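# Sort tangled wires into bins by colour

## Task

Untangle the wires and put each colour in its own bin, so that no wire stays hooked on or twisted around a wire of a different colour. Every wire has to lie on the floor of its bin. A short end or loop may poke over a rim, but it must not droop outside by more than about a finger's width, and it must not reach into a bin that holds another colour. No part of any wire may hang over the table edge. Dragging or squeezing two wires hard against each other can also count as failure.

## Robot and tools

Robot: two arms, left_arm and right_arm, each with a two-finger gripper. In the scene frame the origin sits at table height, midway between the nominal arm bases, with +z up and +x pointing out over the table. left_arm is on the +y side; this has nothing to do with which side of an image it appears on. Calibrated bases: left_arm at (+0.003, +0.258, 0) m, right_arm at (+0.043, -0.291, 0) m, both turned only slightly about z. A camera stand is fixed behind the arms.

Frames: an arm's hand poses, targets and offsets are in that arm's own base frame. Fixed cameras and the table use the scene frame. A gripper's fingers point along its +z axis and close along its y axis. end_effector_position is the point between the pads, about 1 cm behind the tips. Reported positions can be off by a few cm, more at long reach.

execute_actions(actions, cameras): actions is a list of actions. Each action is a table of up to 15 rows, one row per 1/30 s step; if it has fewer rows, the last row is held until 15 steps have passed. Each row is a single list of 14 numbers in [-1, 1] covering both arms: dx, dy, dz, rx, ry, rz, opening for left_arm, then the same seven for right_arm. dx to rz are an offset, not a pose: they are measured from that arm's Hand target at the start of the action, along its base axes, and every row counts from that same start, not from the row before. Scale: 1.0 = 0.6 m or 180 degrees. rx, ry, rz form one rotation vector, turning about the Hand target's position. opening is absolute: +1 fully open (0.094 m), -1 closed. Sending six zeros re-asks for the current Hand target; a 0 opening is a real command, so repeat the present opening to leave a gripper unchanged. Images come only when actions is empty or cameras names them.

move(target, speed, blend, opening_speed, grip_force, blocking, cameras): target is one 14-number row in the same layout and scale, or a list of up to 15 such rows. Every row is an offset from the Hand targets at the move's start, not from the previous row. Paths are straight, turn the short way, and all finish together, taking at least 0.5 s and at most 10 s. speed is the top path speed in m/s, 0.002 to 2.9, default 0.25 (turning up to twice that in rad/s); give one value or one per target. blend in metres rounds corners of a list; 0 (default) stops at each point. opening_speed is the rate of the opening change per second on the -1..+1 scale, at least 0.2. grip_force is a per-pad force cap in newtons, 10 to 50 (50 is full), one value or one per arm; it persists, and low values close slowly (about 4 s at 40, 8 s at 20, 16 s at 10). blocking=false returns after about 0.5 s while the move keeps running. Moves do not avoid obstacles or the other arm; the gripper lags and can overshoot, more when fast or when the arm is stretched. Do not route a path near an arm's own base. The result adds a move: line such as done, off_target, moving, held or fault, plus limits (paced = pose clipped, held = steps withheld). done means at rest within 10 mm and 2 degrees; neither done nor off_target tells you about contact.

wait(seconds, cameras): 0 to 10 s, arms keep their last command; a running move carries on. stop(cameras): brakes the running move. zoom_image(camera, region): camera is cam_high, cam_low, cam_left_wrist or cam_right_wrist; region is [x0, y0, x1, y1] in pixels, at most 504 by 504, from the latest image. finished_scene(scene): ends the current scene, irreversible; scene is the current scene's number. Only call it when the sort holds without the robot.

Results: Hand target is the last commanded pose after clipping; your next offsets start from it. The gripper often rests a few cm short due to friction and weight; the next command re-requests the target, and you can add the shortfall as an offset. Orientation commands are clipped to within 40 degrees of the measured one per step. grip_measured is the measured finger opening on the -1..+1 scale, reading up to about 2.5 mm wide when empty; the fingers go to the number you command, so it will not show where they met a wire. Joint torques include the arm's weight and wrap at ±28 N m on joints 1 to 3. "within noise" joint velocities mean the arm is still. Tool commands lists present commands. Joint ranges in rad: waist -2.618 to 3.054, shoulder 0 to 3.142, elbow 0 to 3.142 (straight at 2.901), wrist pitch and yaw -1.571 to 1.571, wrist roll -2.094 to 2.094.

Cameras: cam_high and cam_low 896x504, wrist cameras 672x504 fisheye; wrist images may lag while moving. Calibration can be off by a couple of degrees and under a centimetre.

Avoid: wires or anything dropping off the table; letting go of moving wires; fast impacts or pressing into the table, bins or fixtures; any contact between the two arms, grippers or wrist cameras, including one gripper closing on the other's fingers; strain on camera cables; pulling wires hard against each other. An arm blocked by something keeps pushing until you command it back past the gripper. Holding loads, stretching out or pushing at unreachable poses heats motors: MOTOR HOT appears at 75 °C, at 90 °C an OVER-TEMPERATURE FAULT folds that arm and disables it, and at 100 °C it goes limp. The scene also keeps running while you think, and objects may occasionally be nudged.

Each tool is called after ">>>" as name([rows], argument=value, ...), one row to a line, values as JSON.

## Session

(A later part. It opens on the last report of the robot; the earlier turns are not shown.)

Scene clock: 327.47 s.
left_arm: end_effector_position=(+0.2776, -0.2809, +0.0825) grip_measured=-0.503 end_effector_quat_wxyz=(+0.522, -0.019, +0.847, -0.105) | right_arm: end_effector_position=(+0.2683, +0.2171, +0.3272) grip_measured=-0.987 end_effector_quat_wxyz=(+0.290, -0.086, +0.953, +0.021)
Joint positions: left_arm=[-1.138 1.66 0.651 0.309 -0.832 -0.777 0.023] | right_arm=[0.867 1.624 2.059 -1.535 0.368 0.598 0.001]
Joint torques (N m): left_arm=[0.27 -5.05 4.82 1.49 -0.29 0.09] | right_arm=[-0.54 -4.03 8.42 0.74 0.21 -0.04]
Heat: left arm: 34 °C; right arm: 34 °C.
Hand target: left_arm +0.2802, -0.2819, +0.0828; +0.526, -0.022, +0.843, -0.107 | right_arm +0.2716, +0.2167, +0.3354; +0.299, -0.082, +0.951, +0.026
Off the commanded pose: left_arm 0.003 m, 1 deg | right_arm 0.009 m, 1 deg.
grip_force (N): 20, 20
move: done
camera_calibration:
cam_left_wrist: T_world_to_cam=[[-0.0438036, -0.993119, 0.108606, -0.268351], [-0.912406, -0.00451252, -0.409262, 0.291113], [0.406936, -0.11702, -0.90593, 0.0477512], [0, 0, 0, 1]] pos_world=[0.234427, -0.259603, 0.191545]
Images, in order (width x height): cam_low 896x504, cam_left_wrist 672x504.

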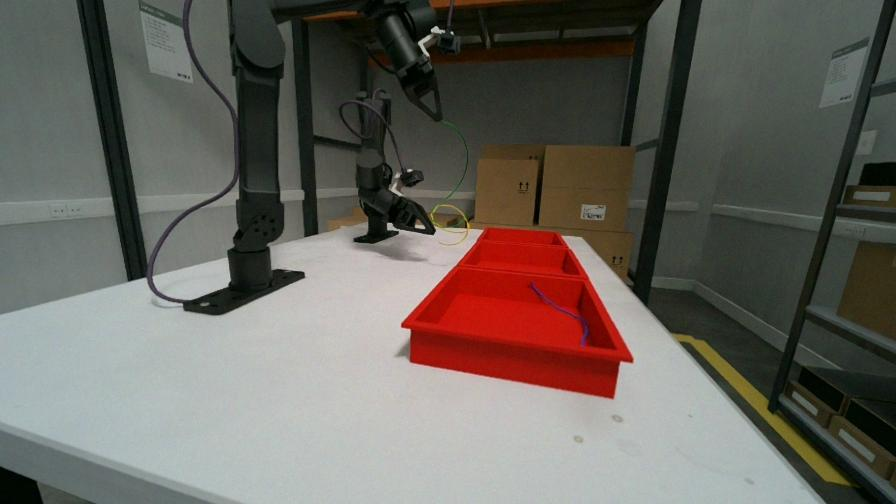

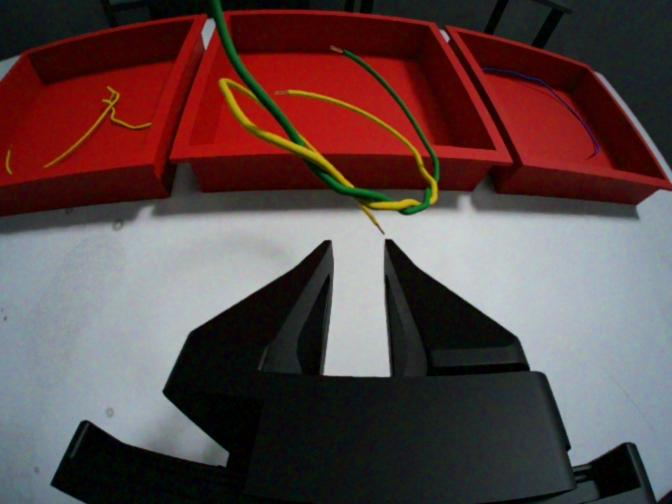

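>>> move(target=[-0.002,-0.025,-0.0413,0.0621,-0.078,0.0321,-0.5,0,0,0,0,0,0,-1], speed=0.08, cameras=["cam_left_wrist","cam_low","cam_right_wrist"])

>>> zoom_image(camera="cam_left_wrist", region=[240, 60, 460, 260])

>>> zoom_image(camera="cam_low", region=[380, 150, 500, 270])

>>> zoom_image(camera="cam_right_wrist", region=[240, 120, 400, 270])

Scene clock: 331.70 s.
left_arm: end_effector_position=(+0.2776, -0.2914, +0.0547) grip_measured=-0.503 end_effector_quat_wxyz=(+0.622, +0.010, +0.783, +0.006) | right_arm: end_effector_position=(+0.2683, +0.2171, +0.3272) grip_measured=-0.987 end_effector_quat_wxyz=(+0.290, -0.086, +0.953, +0.021)
Joint positions: left_arm=[-1.237 2.005 0.688 0.705 -1.166 -0.552 0.023] | right_arm=[0.867 1.624 2.059 -1.535 0.368 0.598 0.001]
Joint torques (N m): left_arm=[-0.43 -6.3 5.31 1.38 -0.41 0.03] | right_arm=[-0.55 -4 8.42 0.74 0.21 -0.03]
Heat: left arm: 34 °C; right arm: 34 °C.
Hand target: left_arm +0.2790, -0.2970, +0.0580; +0.630, +0.000, +0.777, +0.000 | right_arm +0.2716, +0.2167, +0.3354; +0.299, -0.082, +0.951, +0.026
Off the commanded pose: left_arm 0.007 m, 2 deg | right_arm 0.009 m, 1 deg.
grip_force (N): 20, 20
move: done
camera_calibration:
cam_left_wrist: T_world_to_cam=[[0.0460919, -0.993969, -0.0995058, -0.289514], [-0.790169, 0.024665, -0.612392, 0.265358], [0.611153, 0.106853, -0.784267, 0.0232545], [0, 0, 0, 1]] pos_world=[0.20881, -0.296798, 0.151933]
cam_right_wrist: T_world_to_cam=[[0.136808, -0.987363, -0.0799844, 0.211601], [-0.984047, -0.14473, 0.103463, 0.268196], [-0.113731, 0.0645539, -0.991412, 0.462848], [0, 0, 0, 1]] pos_world=[0.287609, 0.217864, 0.44805]
Images, in order (width x height): cam_low 896x504, cam_left_wrist 672x504, cam_right_wrist 672x504.

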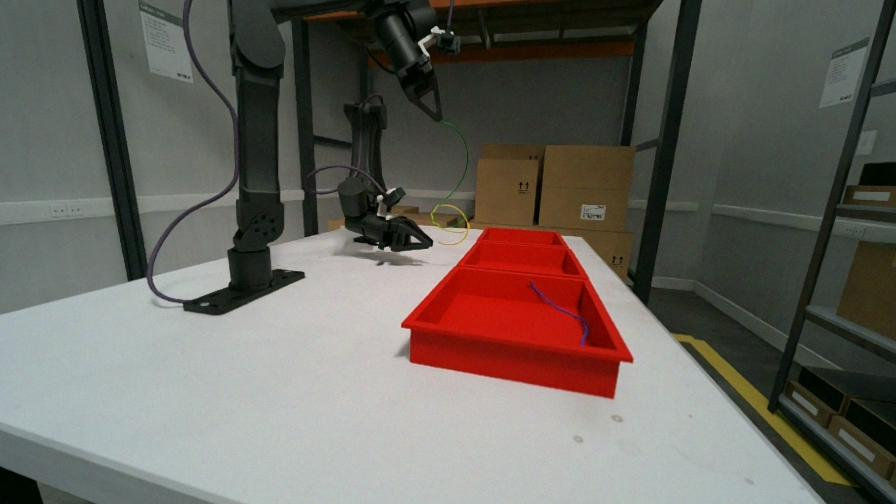

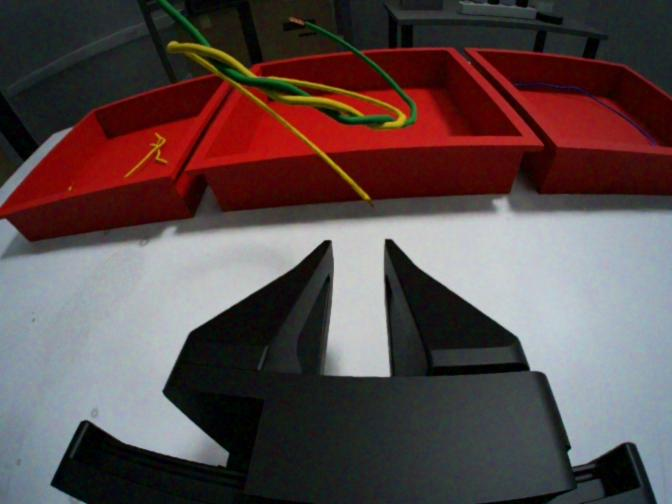

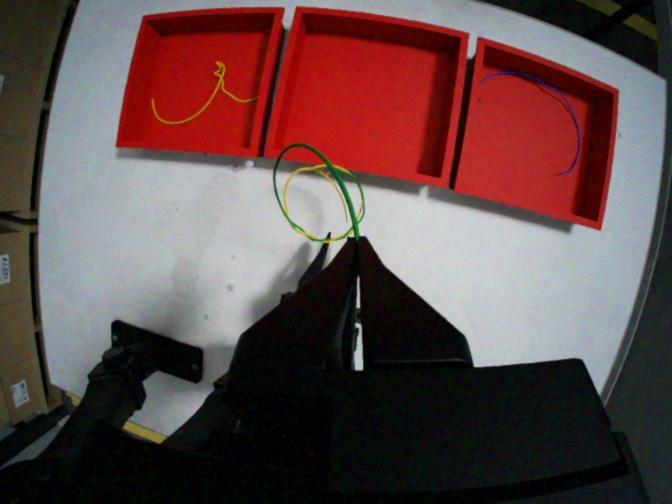

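Scaled by 2.291 from the camera's 672x504 image, which has a finer 960x720 frame.

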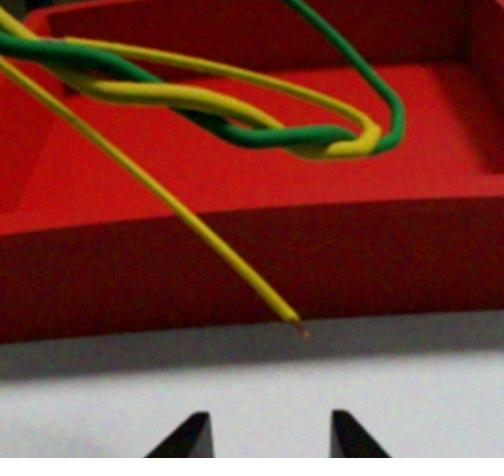

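Scaled by 4.200.

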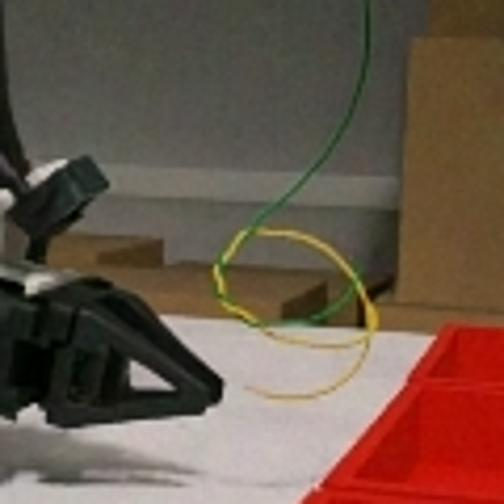

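Scaled by 3.150 from the camera's 672x504 image, which has a finer 960x720 frame.

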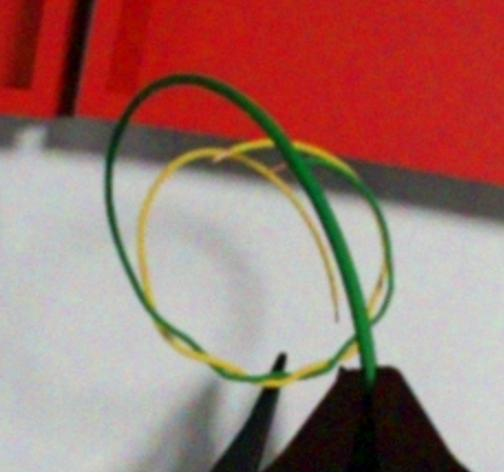

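>>> move(target=[0.073,0,-0.0117,0,0,0,-0.5,0,0,0,0,0,0,-1], speed=0.05, cameras=["cam_left_wrist","cam_low"])

>>> zoom_image(camera="cam_left_wrist", region=[240, 60, 460, 260])

>>> zoom_image(camera="cam_low", region=[380, 150, 500, 270])

Scene clock: 333.57 s.
left_arm: end_effector_position=(+0.3183, -0.2907, +0.0482) grip_measured=-0.503 end_effector_quat_wxyz=(+0.624, +0.009, +0.781, +0.010) | right_arm: end_effector_position=(+0.2683, +0.2171, +0.3272) grip_measured=-0.987 end_effector_quat_wxyz=(+0.290, -0.086, +0.953, +0.021)
Joint positions: left_arm=[-1.119 2.092 0.736 0.874 -1.074 -0.405 0.023] | right_arm=[0.867 1.624 2.059 -1.535 0.368 0.598 0.001]
Joint torques (N m): left_arm=[0.25 -6.93 5.5 1.52 -0.18 0.06] | right_arm=[-0.55 -3.99 8.42 0.73 0.21 -0.02]
Heat: left arm: 34 °C; right arm: 34 °C.
Hand target: left_arm +0.3228, -0.2970, +0.0510; +0.630, +0.000, +0.777, +0.000 | right_arm +0.2716, +0.2167, +0.3354; +0.299, -0.082, +0.951, +0.026
Off the commanded pose: left_arm 0.008 m, 2 deg | right_arm 0.009 m, 1 deg.
grip_force (N): 20, 20
move: done
camera_calibration:
cam_left_wrist: T_world_to_cam=[[0.053055, -0.993041, -0.105142, -0.293086], [-0.786902, 0.0232478, -0.61664, 0.292292], [0.614794, 0.115453, -0.780192, -0.00562469], [0, 0, 0, 1]] pos_world=[0.249013, -0.297192, 0.145035]
Images, in order (width x height): cam_low 896x504, cam_left_wrist 672x504.

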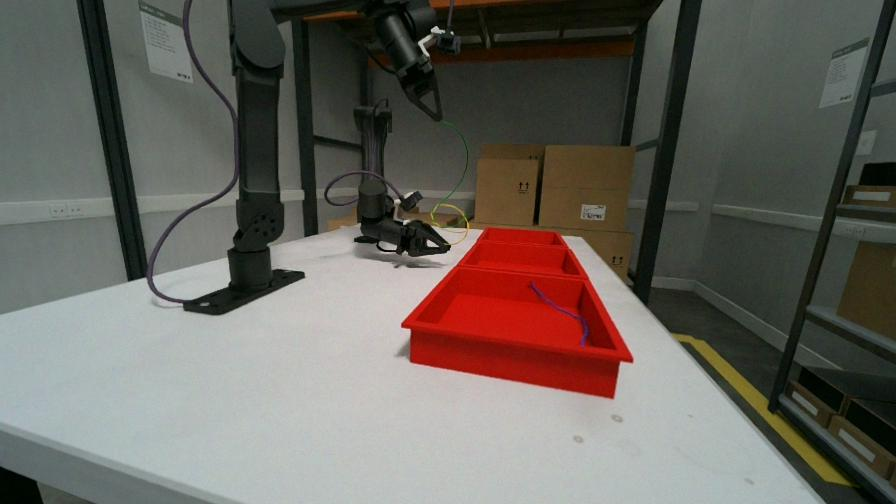

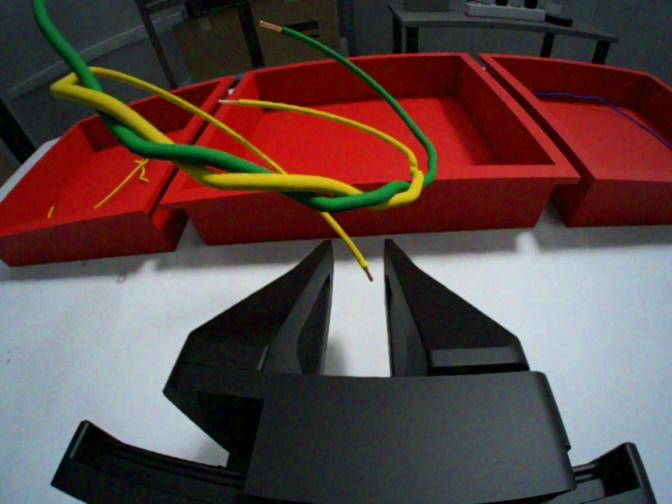

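Scaled by 2.291 from the camera's 672x504 image, which has a finer 960x720 frame.

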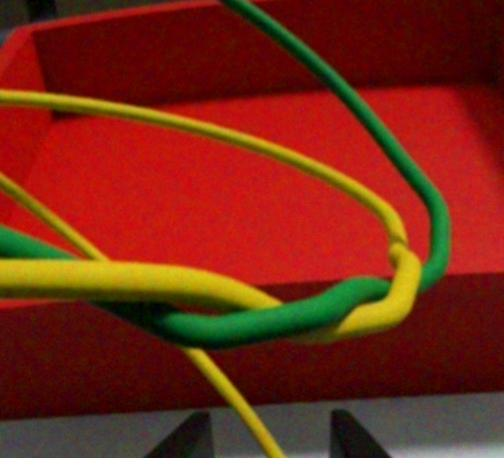

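Scaled by 4.200.

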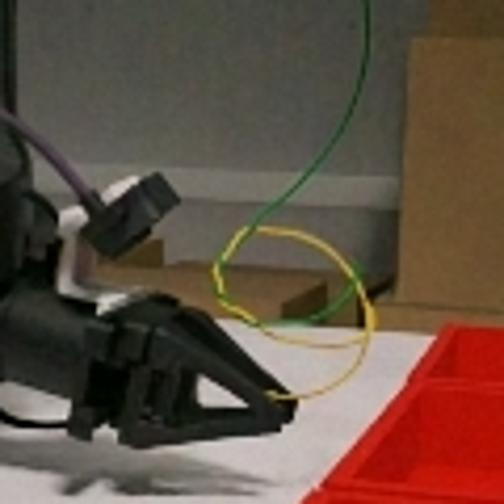

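>>> move(target=[0,0,0,0,0,0,-0.98,0,0,0,0,0,0,-1], opening_speed=0.4, cameras=["cam_left_wrist","cam_low","cam_right_wrist"])

>>> zoom_image(camera="cam_left_wrist", region=[240, 60, 460, 290])

>>> zoom_image(camera="cam_low", region=[380, 150, 500, 270])

Scene clock: 335.90 s.
left_arm: end_effector_position=(+0.3184, -0.2909, +0.0483) grip_measured=-0.929 end_effector_quat_wxyz=(+0.624, +0.009, +0.781, +0.010) | right_arm: end_effector_position=(+0.2683, +0.2171, +0.3272) grip_measured=-0.987 end_effector_quat_wxyz=(+0.290, -0.086, +0.953, +0.021)
Joint positions: left_arm=[-1.119 2.092 0.736 0.874 -1.074 -0.404 0.003] | right_arm=[0.867 1.624 2.059 -1.535 0.368 0.598 0.001]
Joint torques (N m): left_arm=[0.27 -6.93 5.49 1.52 -0.19 0.03] | right_arm=[-0.55 -4.04 8.46 0.74 0.22 -0.04]
Heat: left arm: 34 °C; right arm: 34 °C.
Hand target: left_arm +0.3228, -0.2970, +0.0510; +0.630, +0.000, +0.777, +0.000 | right_arm +0.2716, +0.2167, +0.3354; +0.299, -0.082, +0.951, +0.026
Off the commanded pose: left_arm 0.008 m, 2 deg | right_arm 0.009 m, 1 deg.
grip_force (N): 20, 20
move: done
camera_calibration:
cam_left_wrist: T_world_to_cam=[[0.0526191, -0.993108, -0.104726, -0.293147], [-0.786849, 0.0233423, -0.616703, 0.29238], [0.614898, 0.114854, -0.780198, -0.00573793], [0, 0, 0, 1]] pos_world=[0.249013, -0.297293, 0.145135]
cam_right_wrist: T_world_to_cam=[[0.136808, -0.987363, -0.0799844, 0.211601], [-0.984047, -0.14473, 0.103463, 0.268196], [-0.113731, 0.0645539, -0.991412, 0.462848], [0, 0, 0, 1]] pos_world=[0.287609, 0.217864, 0.44805]
Images, in order (width x height): cam_low 896x504, cam_left_wrist 672x504, cam_right_wrist 672x504.

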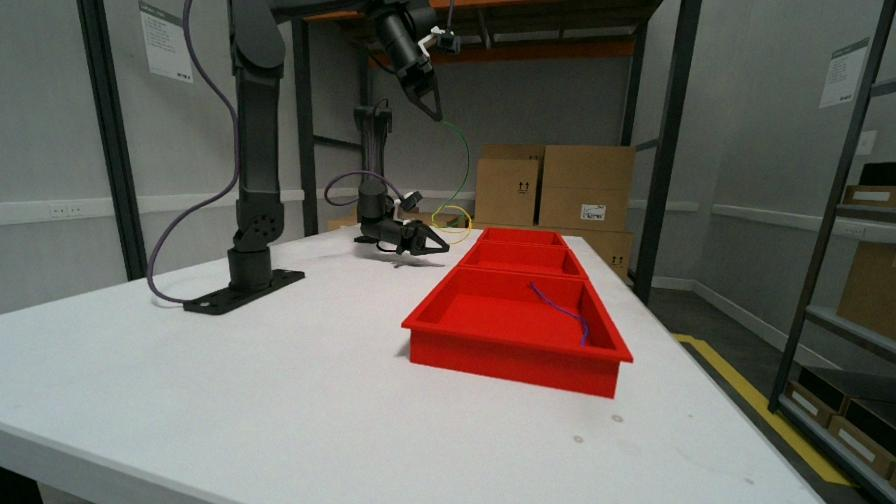

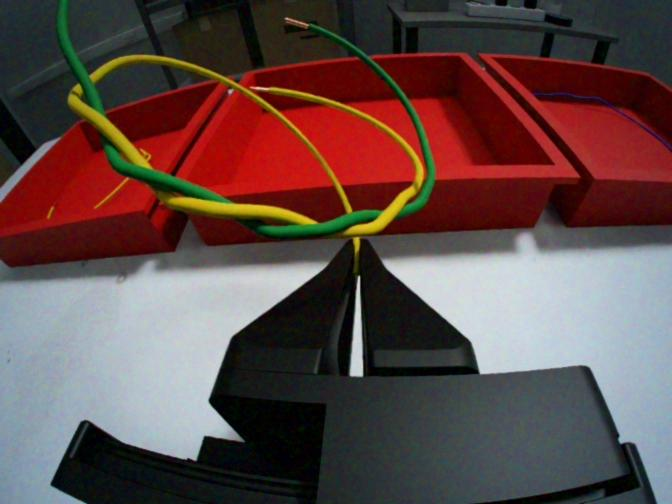

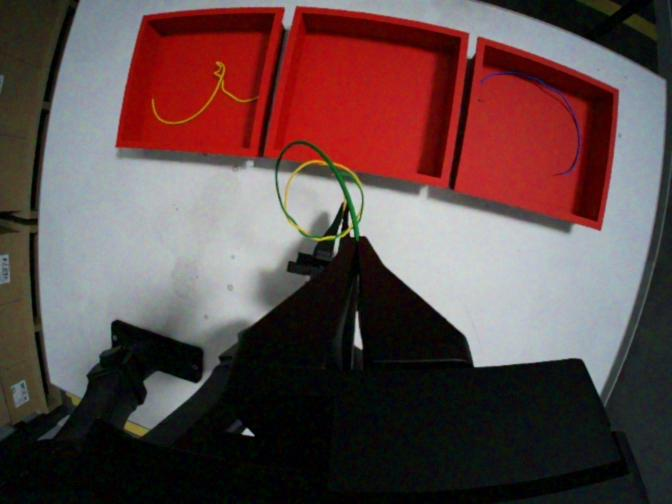

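Scaled by 2.191 from the camera's 672x504 image, which has a finer 960x720 frame.

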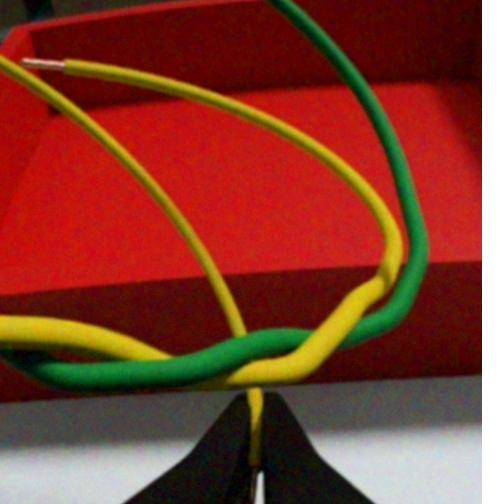

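Scaled by 4.200.

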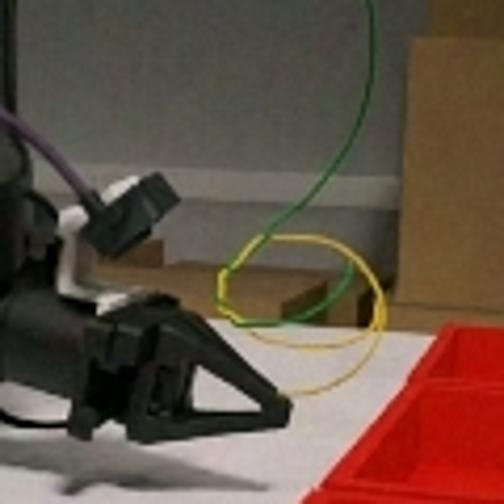

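>>> wait(seconds=0.1, cameras=["all"])

Scene clock: 336.80 s.
left_arm: end_effector_position=(+0.3184, -0.2909, +0.0483) grip_measured=-0.930 end_effector_quat_wxyz=(+0.624, +0.009, +0.781, +0.010) | right_arm: end_effector_position=(+0.2683, +0.2171, +0.3272) grip_measured=-0.987 end_effector_quat_wxyz=(+0.290, -0.086, +0.953, +0.021)
Joint positions: left_arm=[-1.119 2.092 0.736 0.874 -1.074 -0.404 0.003] | right_arm=[0.867 1.624 2.059 -1.535 0.368 0.598 0.001]
Joint torques (N m): left_arm=[0.25 -6.93 5.5 1.51 -0.19 0.03] | right_arm=[-0.62 -4.03 8.43 0.73 0.22 -0.02]
Heat: left arm: 34 °C; right arm: 34 °C.
Hand target: left_arm +0.3228, -0.2970, +0.0510; +0.630, +0.000, +0.777, +0.000 | right_arm +0.2716, +0.2167, +0.3354; +0.299, -0.082, +0.951, +0.026
Tool commands: left_gripper/opening=-0.98 right_gripper/opening=-1.0
Off the commanded pose: left_arm 0.008 m, 2 deg | right_arm 0.009 m, 1 deg.
grip_force (N): 20, 20
wait: 0.10 s; at rest from the start
camera_calibration:
cam_left_wrist: T_world_to_cam=[[0.0526191, -0.993108, -0.104726, -0.293147], [-0.786849, 0.0233423, -0.616703, 0.29238], [0.614898, 0.114854, -0.780198, -0.00573793], [0, 0, 0, 1]] pos_world=[0.249013, -0.297293, 0.145135]
cam_right_wrist: T_world_to_cam=[[0.136808, -0.987363, -0.0799844, 0.211601], [-0.984047, -0.14473, 0.103463, 0.268196], [-0.113731, 0.0645539, -0.991412, 0.462848], [0, 0, 0, 1]] pos_world=[0.287609, 0.217864, 0.44805]

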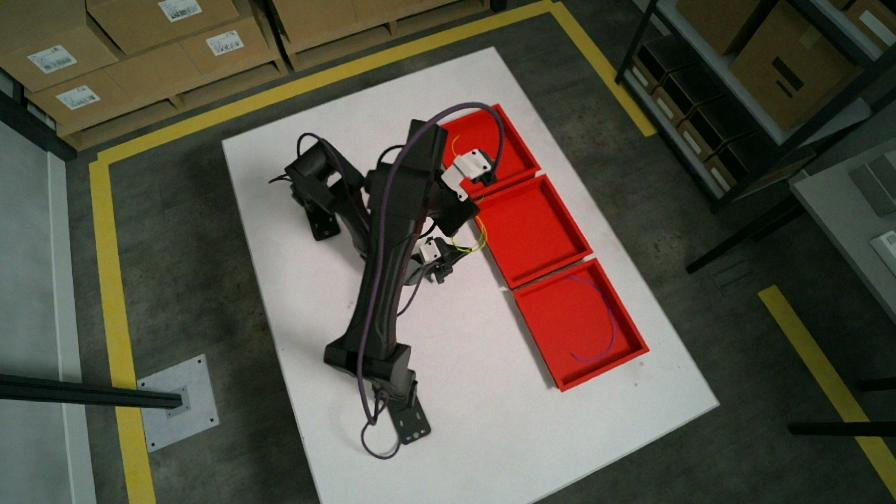

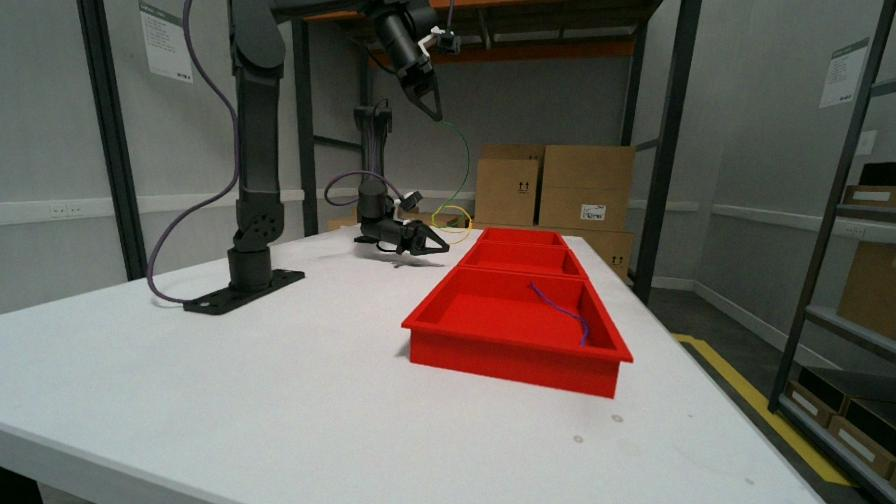

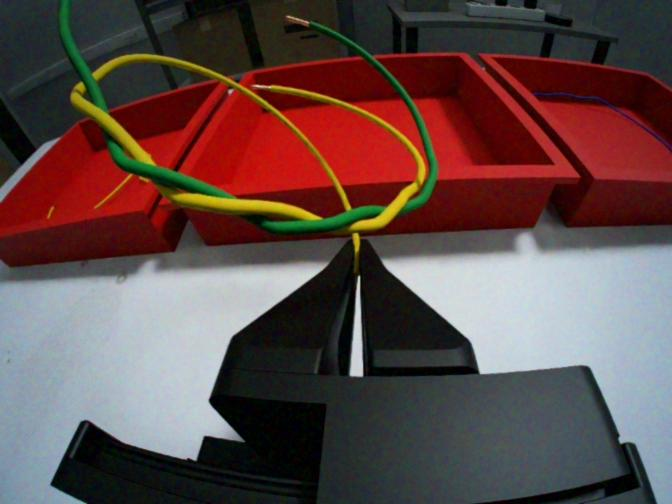

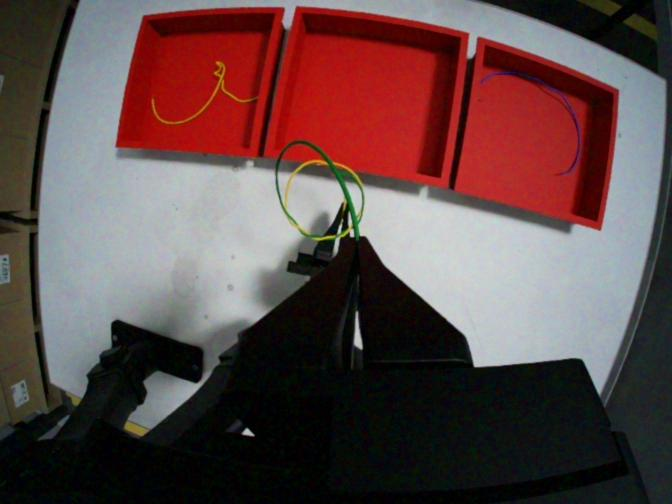

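>>> move(target=[0,0.1333,0,0,0,0,-0.98,0,-0.0833,-0.0333,0,0,0,-1], speed=0.05, cameras=["all"])

Scene clock: 339.37 s.
left_arm: end_effector_position=(+0.3208, -0.2161, +0.0359) grip_measured=-0.930 end_effector_quat_wxyz=(+0.617, +0.015, +0.786, +0.018) | right_arm: end_effector_position=(+0.2721, +0.1703, +0.3101) grip_measured=-0.987 end_effector_quat_wxyz=(+0.288, -0.085, +0.954, +0.020)
Joint positions: left_arm=[-0.985 2.047 0.463 1.161 -0.952 -0.303 0.003] | right_arm=[0.723 1.453 1.806 -1.413 0.3 0.465 0.001]
Joint torques (N m): left_arm=[0.35 -9.84 1.8 1.65 -0.12 0.03] | right_arm=[-0.64 -5.11 5.44 0.94 0.17 -0.02]
Heat: left arm: 34 °C; right arm: 34 °C.
Hand target: left_arm +0.3228, -0.2170, +0.0511; +0.630, +0.000, +0.777, +0.000 | right_arm +0.2716, +0.1667, +0.3154; +0.299, -0.082, +0.951, +0.026
Off the commanded pose: left_arm 0.015 m, 3 deg | right_arm 0.006 m, 2 deg.
grip_force (N): 20, 20
move: off_target (left_arm)
camera_calibration:
cam_left_wrist: T_world_to_cam=[[0.0517561, -0.990718, -0.125694, -0.218809], [-0.797225, 0.0348146, -0.602677, 0.290133], [0.601459, 0.131399, -0.788024, -0.0174313], [0, 0, 0, 1]] pos_world=[0.25311, -0.224588, 0.133617]
cam_right_wrist: T_world_to_cam=[[0.135369, -0.987631, -0.0791182, 0.163631], [-0.983847, -0.143431, 0.107113, 0.265496], [-0.117136, 0.0633404, -0.991094, 0.450346], [0, 0, 0, 1]] pos_world=[0.291808, 0.171162, 0.430843]

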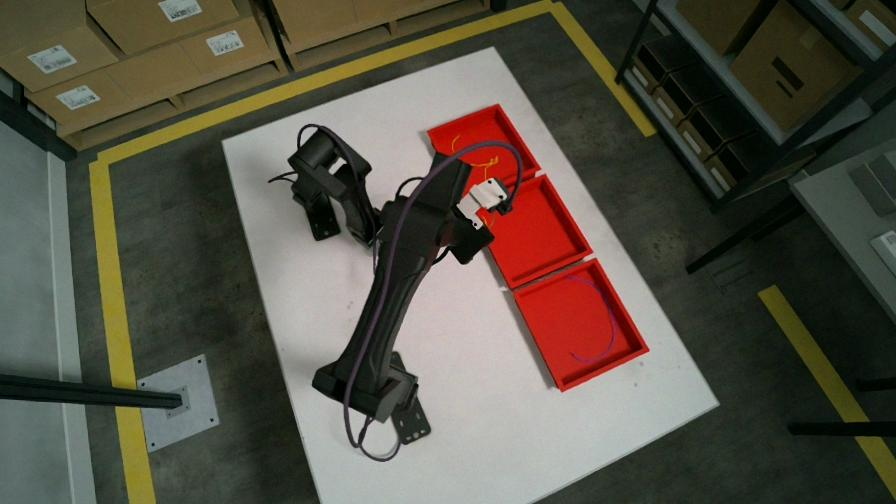

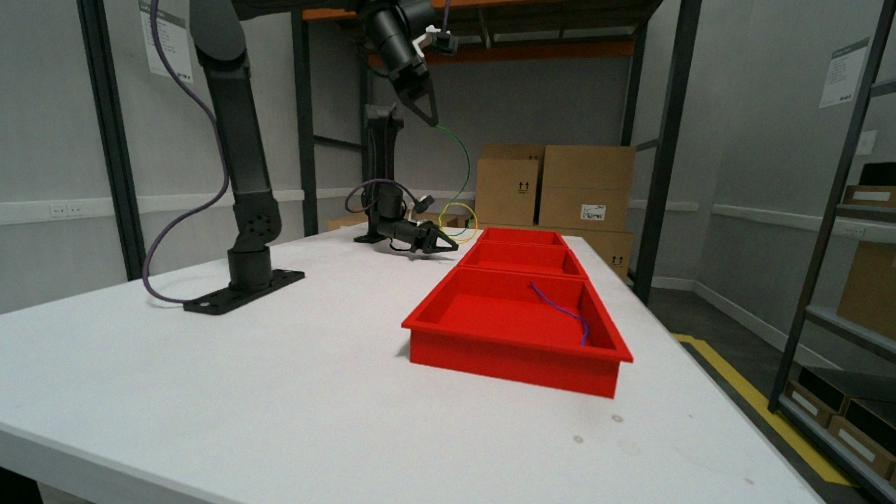

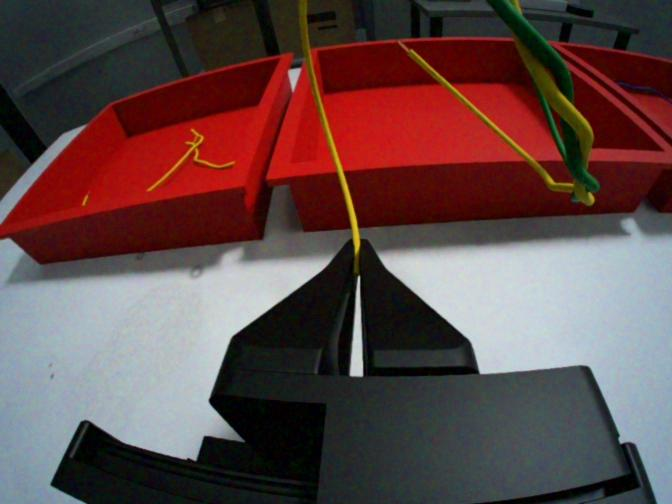

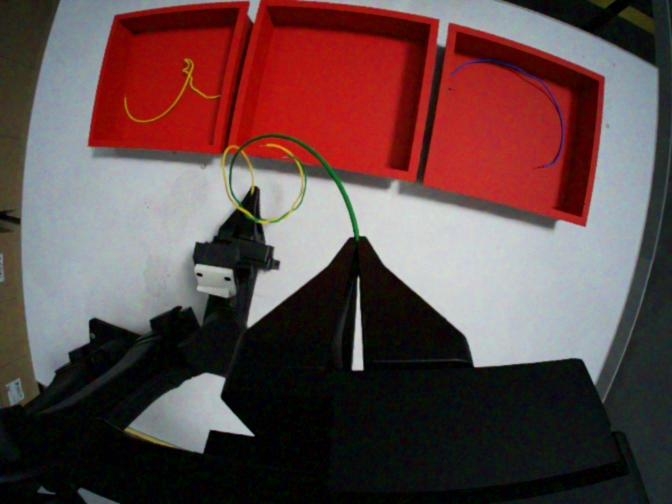

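>>> move([
  [0,0.1,0.12,0,0,0,-0.98,0,-0.1,-0.03,0,0,0,-1],
  [0,0.15,0.36,0,0,0,-0.98,0,-0.18,-0.07,0,0,0,-1],
], speed=0.06, blend=0.01, cameras=["all"])

Scene clock: 344.37 s.
left_arm: end_effector_position=(+0.3216, -0.1285, +0.2457) grip_measured=-0.930 end_effector_quat_wxyz=(+0.615, +0.012, +0.788, +0.011) | right_arm: end_effector_position=(+0.2722, +0.0601, +0.2703) grip_measured=-0.987 end_effector_quat_wxyz=(+0.288, -0.083, +0.954, +0.023)
Joint positions: left_arm=[-0.726 1.003 0.647 0.033 -0.702 -0.181 0.003] | right_arm=[0.239 1.171 1.415 -1.23 0.04 0.055 0.001]
Joint torques (N m): left_arm=[0.5 -3.54 9.37 1.4 -0.08 0.03] | right_arm=[-0.73 -2.99 5.82 1.11 -0.01 -0.05]
Heat: left arm: 34 °C; right arm: 33 °C.
Hand target: left_arm +0.3228, -0.1270, +0.2672; +0.630, +0.000, +0.777, +0.000 | right_arm +0.2716, +0.0587, +0.2733; +0.299, -0.082, +0.951, +0.026
Off the commanded pose: left_arm 0.021 m, 3 deg | right_arm 0.003 m, 1 deg.
grip_force (N): 20, 20
move: off_target (left_arm)
camera_calibration:
cam_left_wrist: T_world_to_cam=[[0.0477022, -0.992651, -0.111213, -0.108181], [-0.800271, 0.0286474, -0.598954, 0.413602], [0.597738, 0.117572, -0.793023, 0.136592], [0, 0, 0, 1]] pos_world=[0.254508, -0.135294, 0.344018]
cam_right_wrist: T_world_to_cam=[[0.132069, -0.987441, -0.0867083, 0.0545659], [-0.984305, -0.140972, 0.106165, 0.254252], [-0.117055, 0.0713263, -0.990561, 0.417342], [0, 0, 0, 1]] pos_world=[0.291907, 0.0599555, 0.391141]

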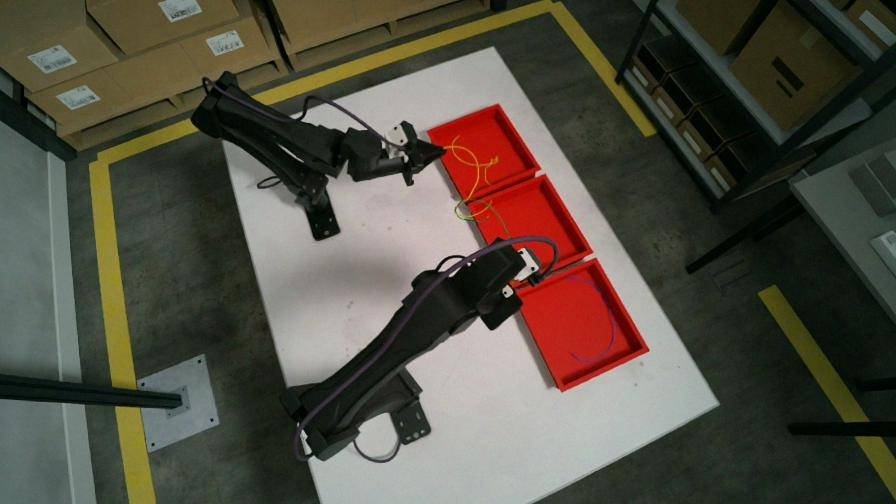

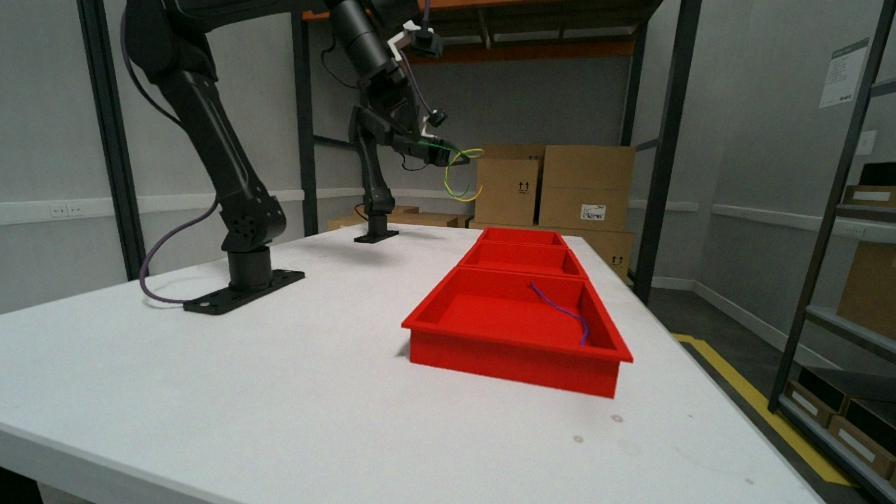

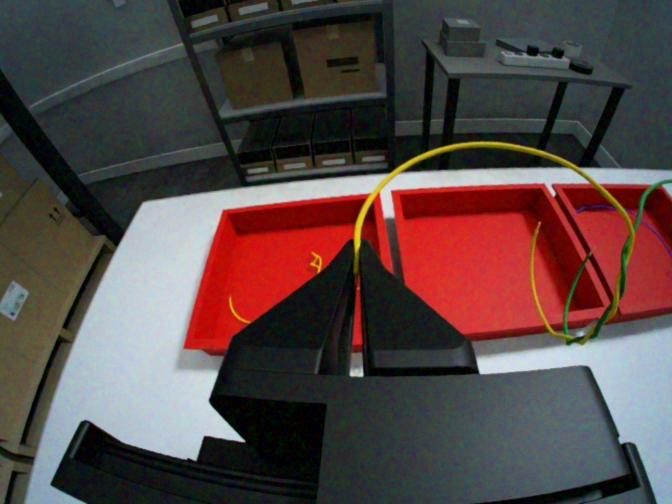

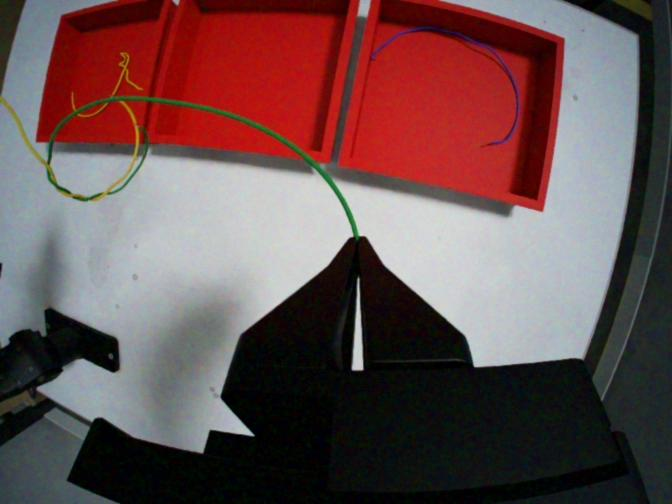

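>>> move(target=[0,0.04,0,0,0,0,-0.98,0,-0.07,0.0,0,0,0,-1], speed=0.04, cameras=["all"])

>>> zoom_image(camera="cam_high", region=[420, 110, 560, 310])

Scene clock: 346.23 s.
left_arm: end_effector_position=(+0.3245, -0.1072, +0.2600) grip_measured=-0.930 end_effector_quat_wxyz=(+0.624, +0.005, +0.782, +0.001) | right_arm: end_effector_position=(+0.2753, +0.0178, +0.2725) grip_measured=-0.987 end_effector_quat_wxyz=(+0.295, -0.082, +0.952, +0.025)
Joint positions: left_arm=[-0.626 0.934 0.647 0.014 -0.603 -0.149 0.003] | right_arm=[-0.003 1.155 1.407 -1.229 -0.098 -0.145 0.001]
Joint torques (N m): left_arm=[0.58 -3.08 6.72 1.44 -0.09 0.04] | right_arm=[-0.66 -2.81 5.86 0.95 -0.09 -0.03]
Heat: left arm: 34 °C; right arm: 33 °C.
Hand target: left_arm +0.3228, -0.1030, +0.2672; +0.630, +0.000, +0.777, +0.000 | right_arm +0.2716, +0.0167, +0.2734; +0.299, -0.082, +0.950, +0.026
Off the commanded pose: left_arm 0.008 m, 1 deg | right_arm 0.004 m, 0 deg.
grip_force (N): 20, 20
move: done
camera_calibration:
cam_left_wrist: T_world_to_cam=[[0.0475916, -0.995105, -0.0866101, -0.0921848], [-0.787275, 0.0159966, -0.616394, 0.422721], [0.614762, 0.0975211, -0.78266, 0.133342], [0, 0, 0, 1]] pos_world=[0.255211, -0.111499, 0.35694]
cam_right_wrist: T_world_to_cam=[[0.132592, -0.987094, -0.0898017, 0.013278], [-0.985831, -0.140727, 0.0912813, 0.255636], [-0.102741, 0.0764262, -0.991768, 0.419061], [0, 0, 0, 1]] pos_world=[0.293308, 0.0170542, 0.393469]

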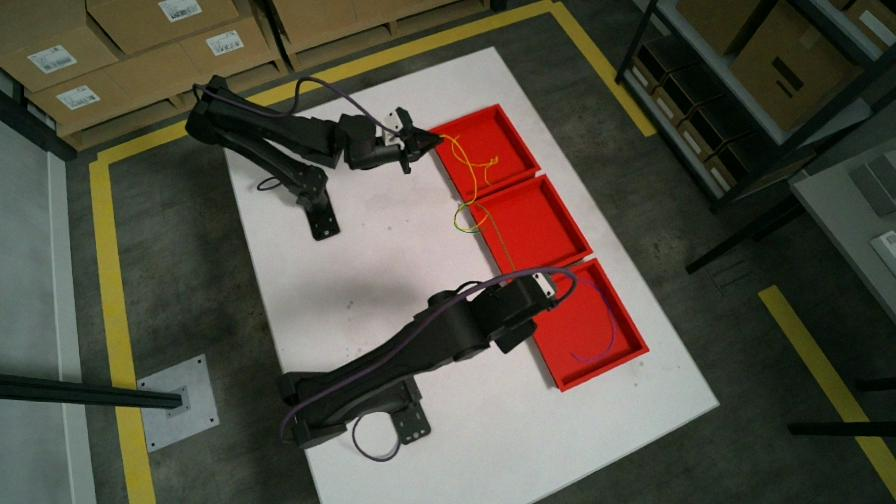

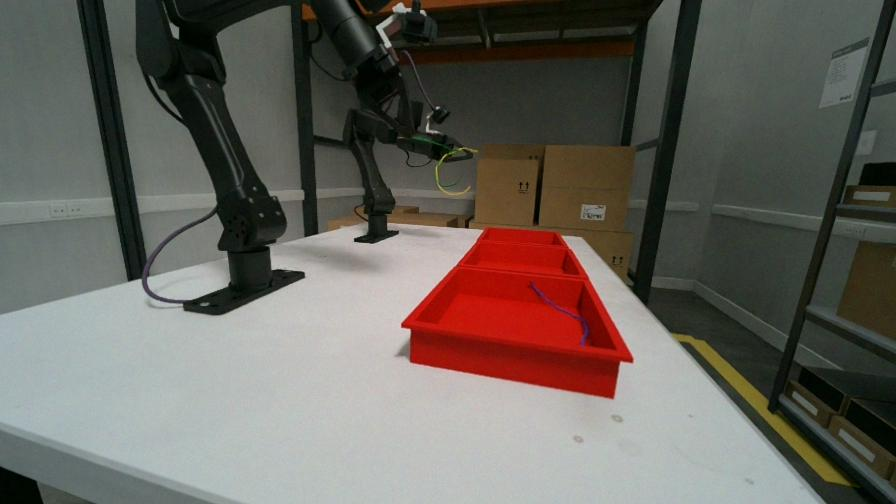

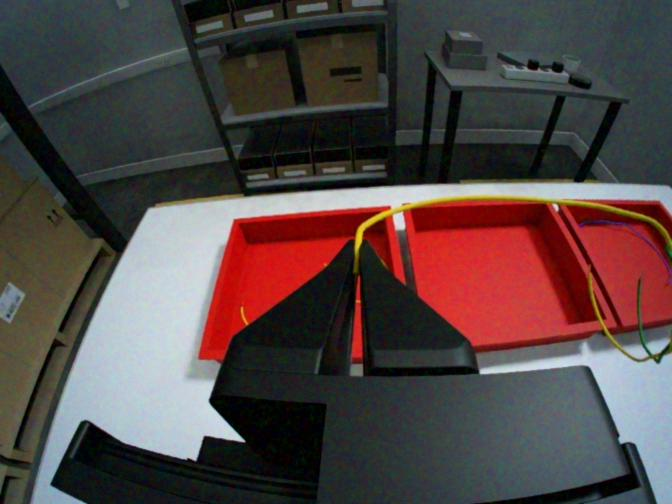

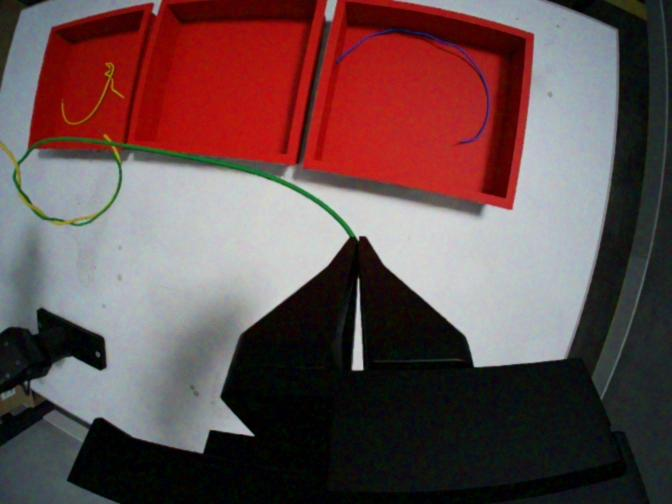

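Scaled by 2.520.

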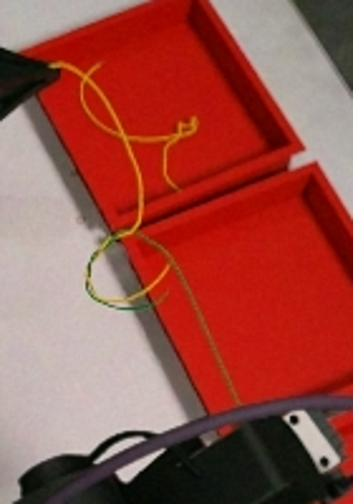

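>>> move(target=[0,0.03,0,0,0,0,-0.98,0,-0.06,0.0,0,0,0,-1], speed=0.03, cameras=["cam_high","cam_low","cam_right_wrist"])

>>> zoom_image(camera="cam_high", region=[420, 110, 560, 310])

>>> zoom_image(camera="cam_low", region=[370, 90, 510, 230])

Scene clock: 348.17 s.
left_arm: end_effector_position=(+0.3255, -0.0946, +0.2686) grip_measured=-0.930 end_effector_quat_wxyz=(+0.629, +0.010, +0.778, -0.012) | right_arm: end_effector_position=(+0.2707, -0.0138, +0.2722) grip_measured=-0.988 end_effector_quat_wxyz=(+0.298, -0.086, +0.950, +0.033)
Joint positions: left_arm=[-0.544 0.887 0.647 -0.001 -0.501 -0.124 0.003] | right_arm=[-0.207 1.155 1.407 -1.255 -0.229 -0.32 0.001]
Joint torques (N m): left_arm=[0.94 -2.89 5.19 1.49 -0.23 0.04] | right_arm=[-1.13 -1.24 6.98 0.94 0.01 0]
Heat: left arm: 34 °C; right arm: 33 °C.
Hand target: left_arm +0.3228, -0.0850, +0.2672; +0.630, +0.000, +0.777, +0.000 | right_arm +0.2716, -0.0193, +0.2734; +0.299, -0.082, +0.951, +0.026
Off the commanded pose: left_arm 0.010 m, 2 deg | right_arm 0.006 m, 1 deg.
grip_force (N): 20, 20
move: done
camera_calibration:
cam_right_wrist: T_world_to_cam=[[0.145873, -0.983933, -0.102939, -0.0173207], [-0.984299, -0.1548, 0.0848118, 0.247852], [-0.0993841, 0.0889508, -0.991065, 0.419829], [0, 0, 0, 1]] pos_world=[0.288211, -0.0160192, 0.393274]
Images, in order (width x height): cam_high 896x504, cam_low 896x504, cam_right_wrist 672x504.

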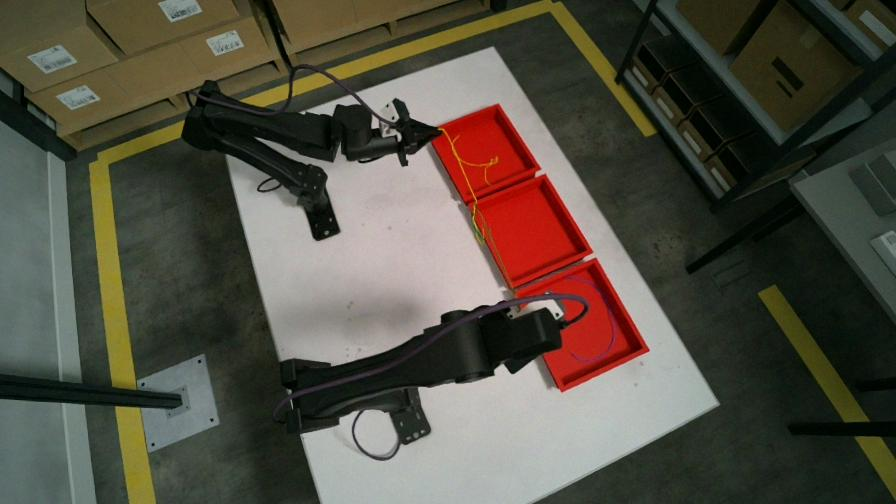

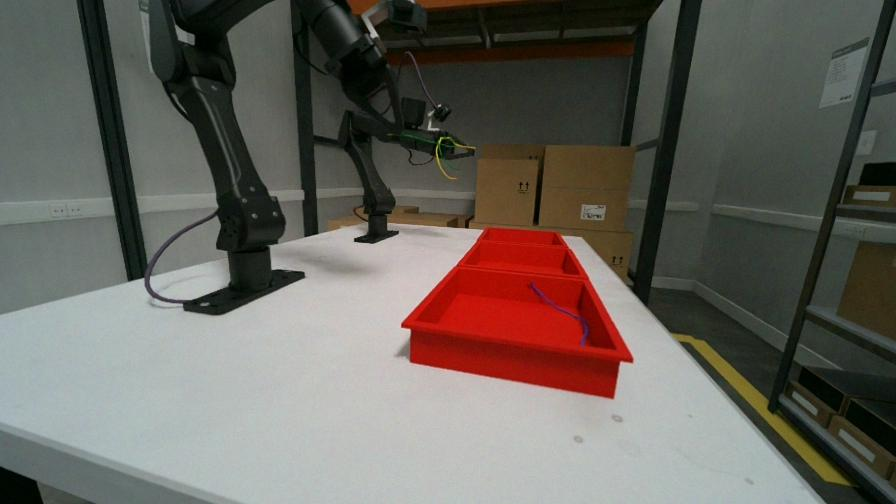

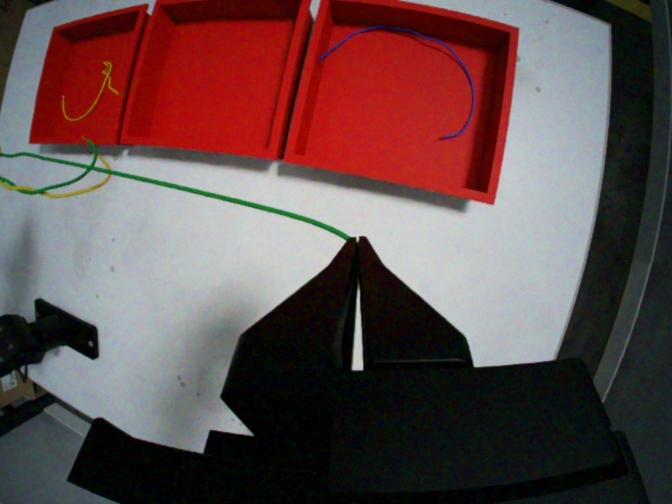

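Scaled by 2.520.

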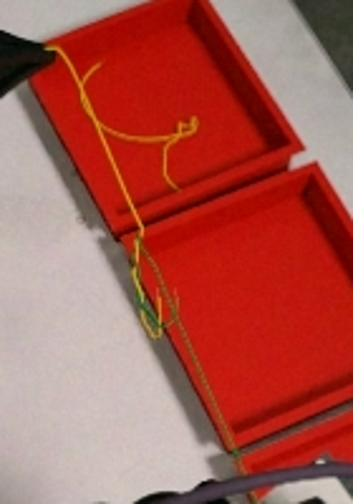

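Scaled by 3.600.

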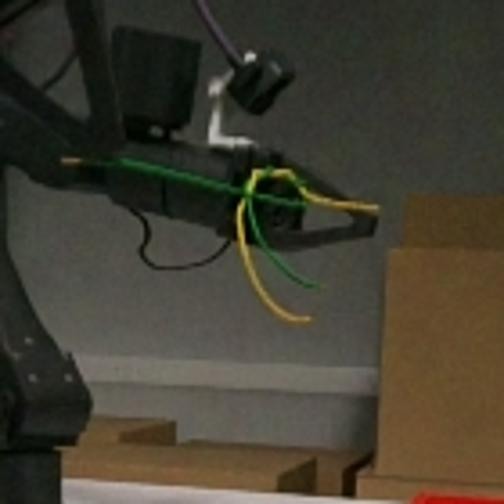

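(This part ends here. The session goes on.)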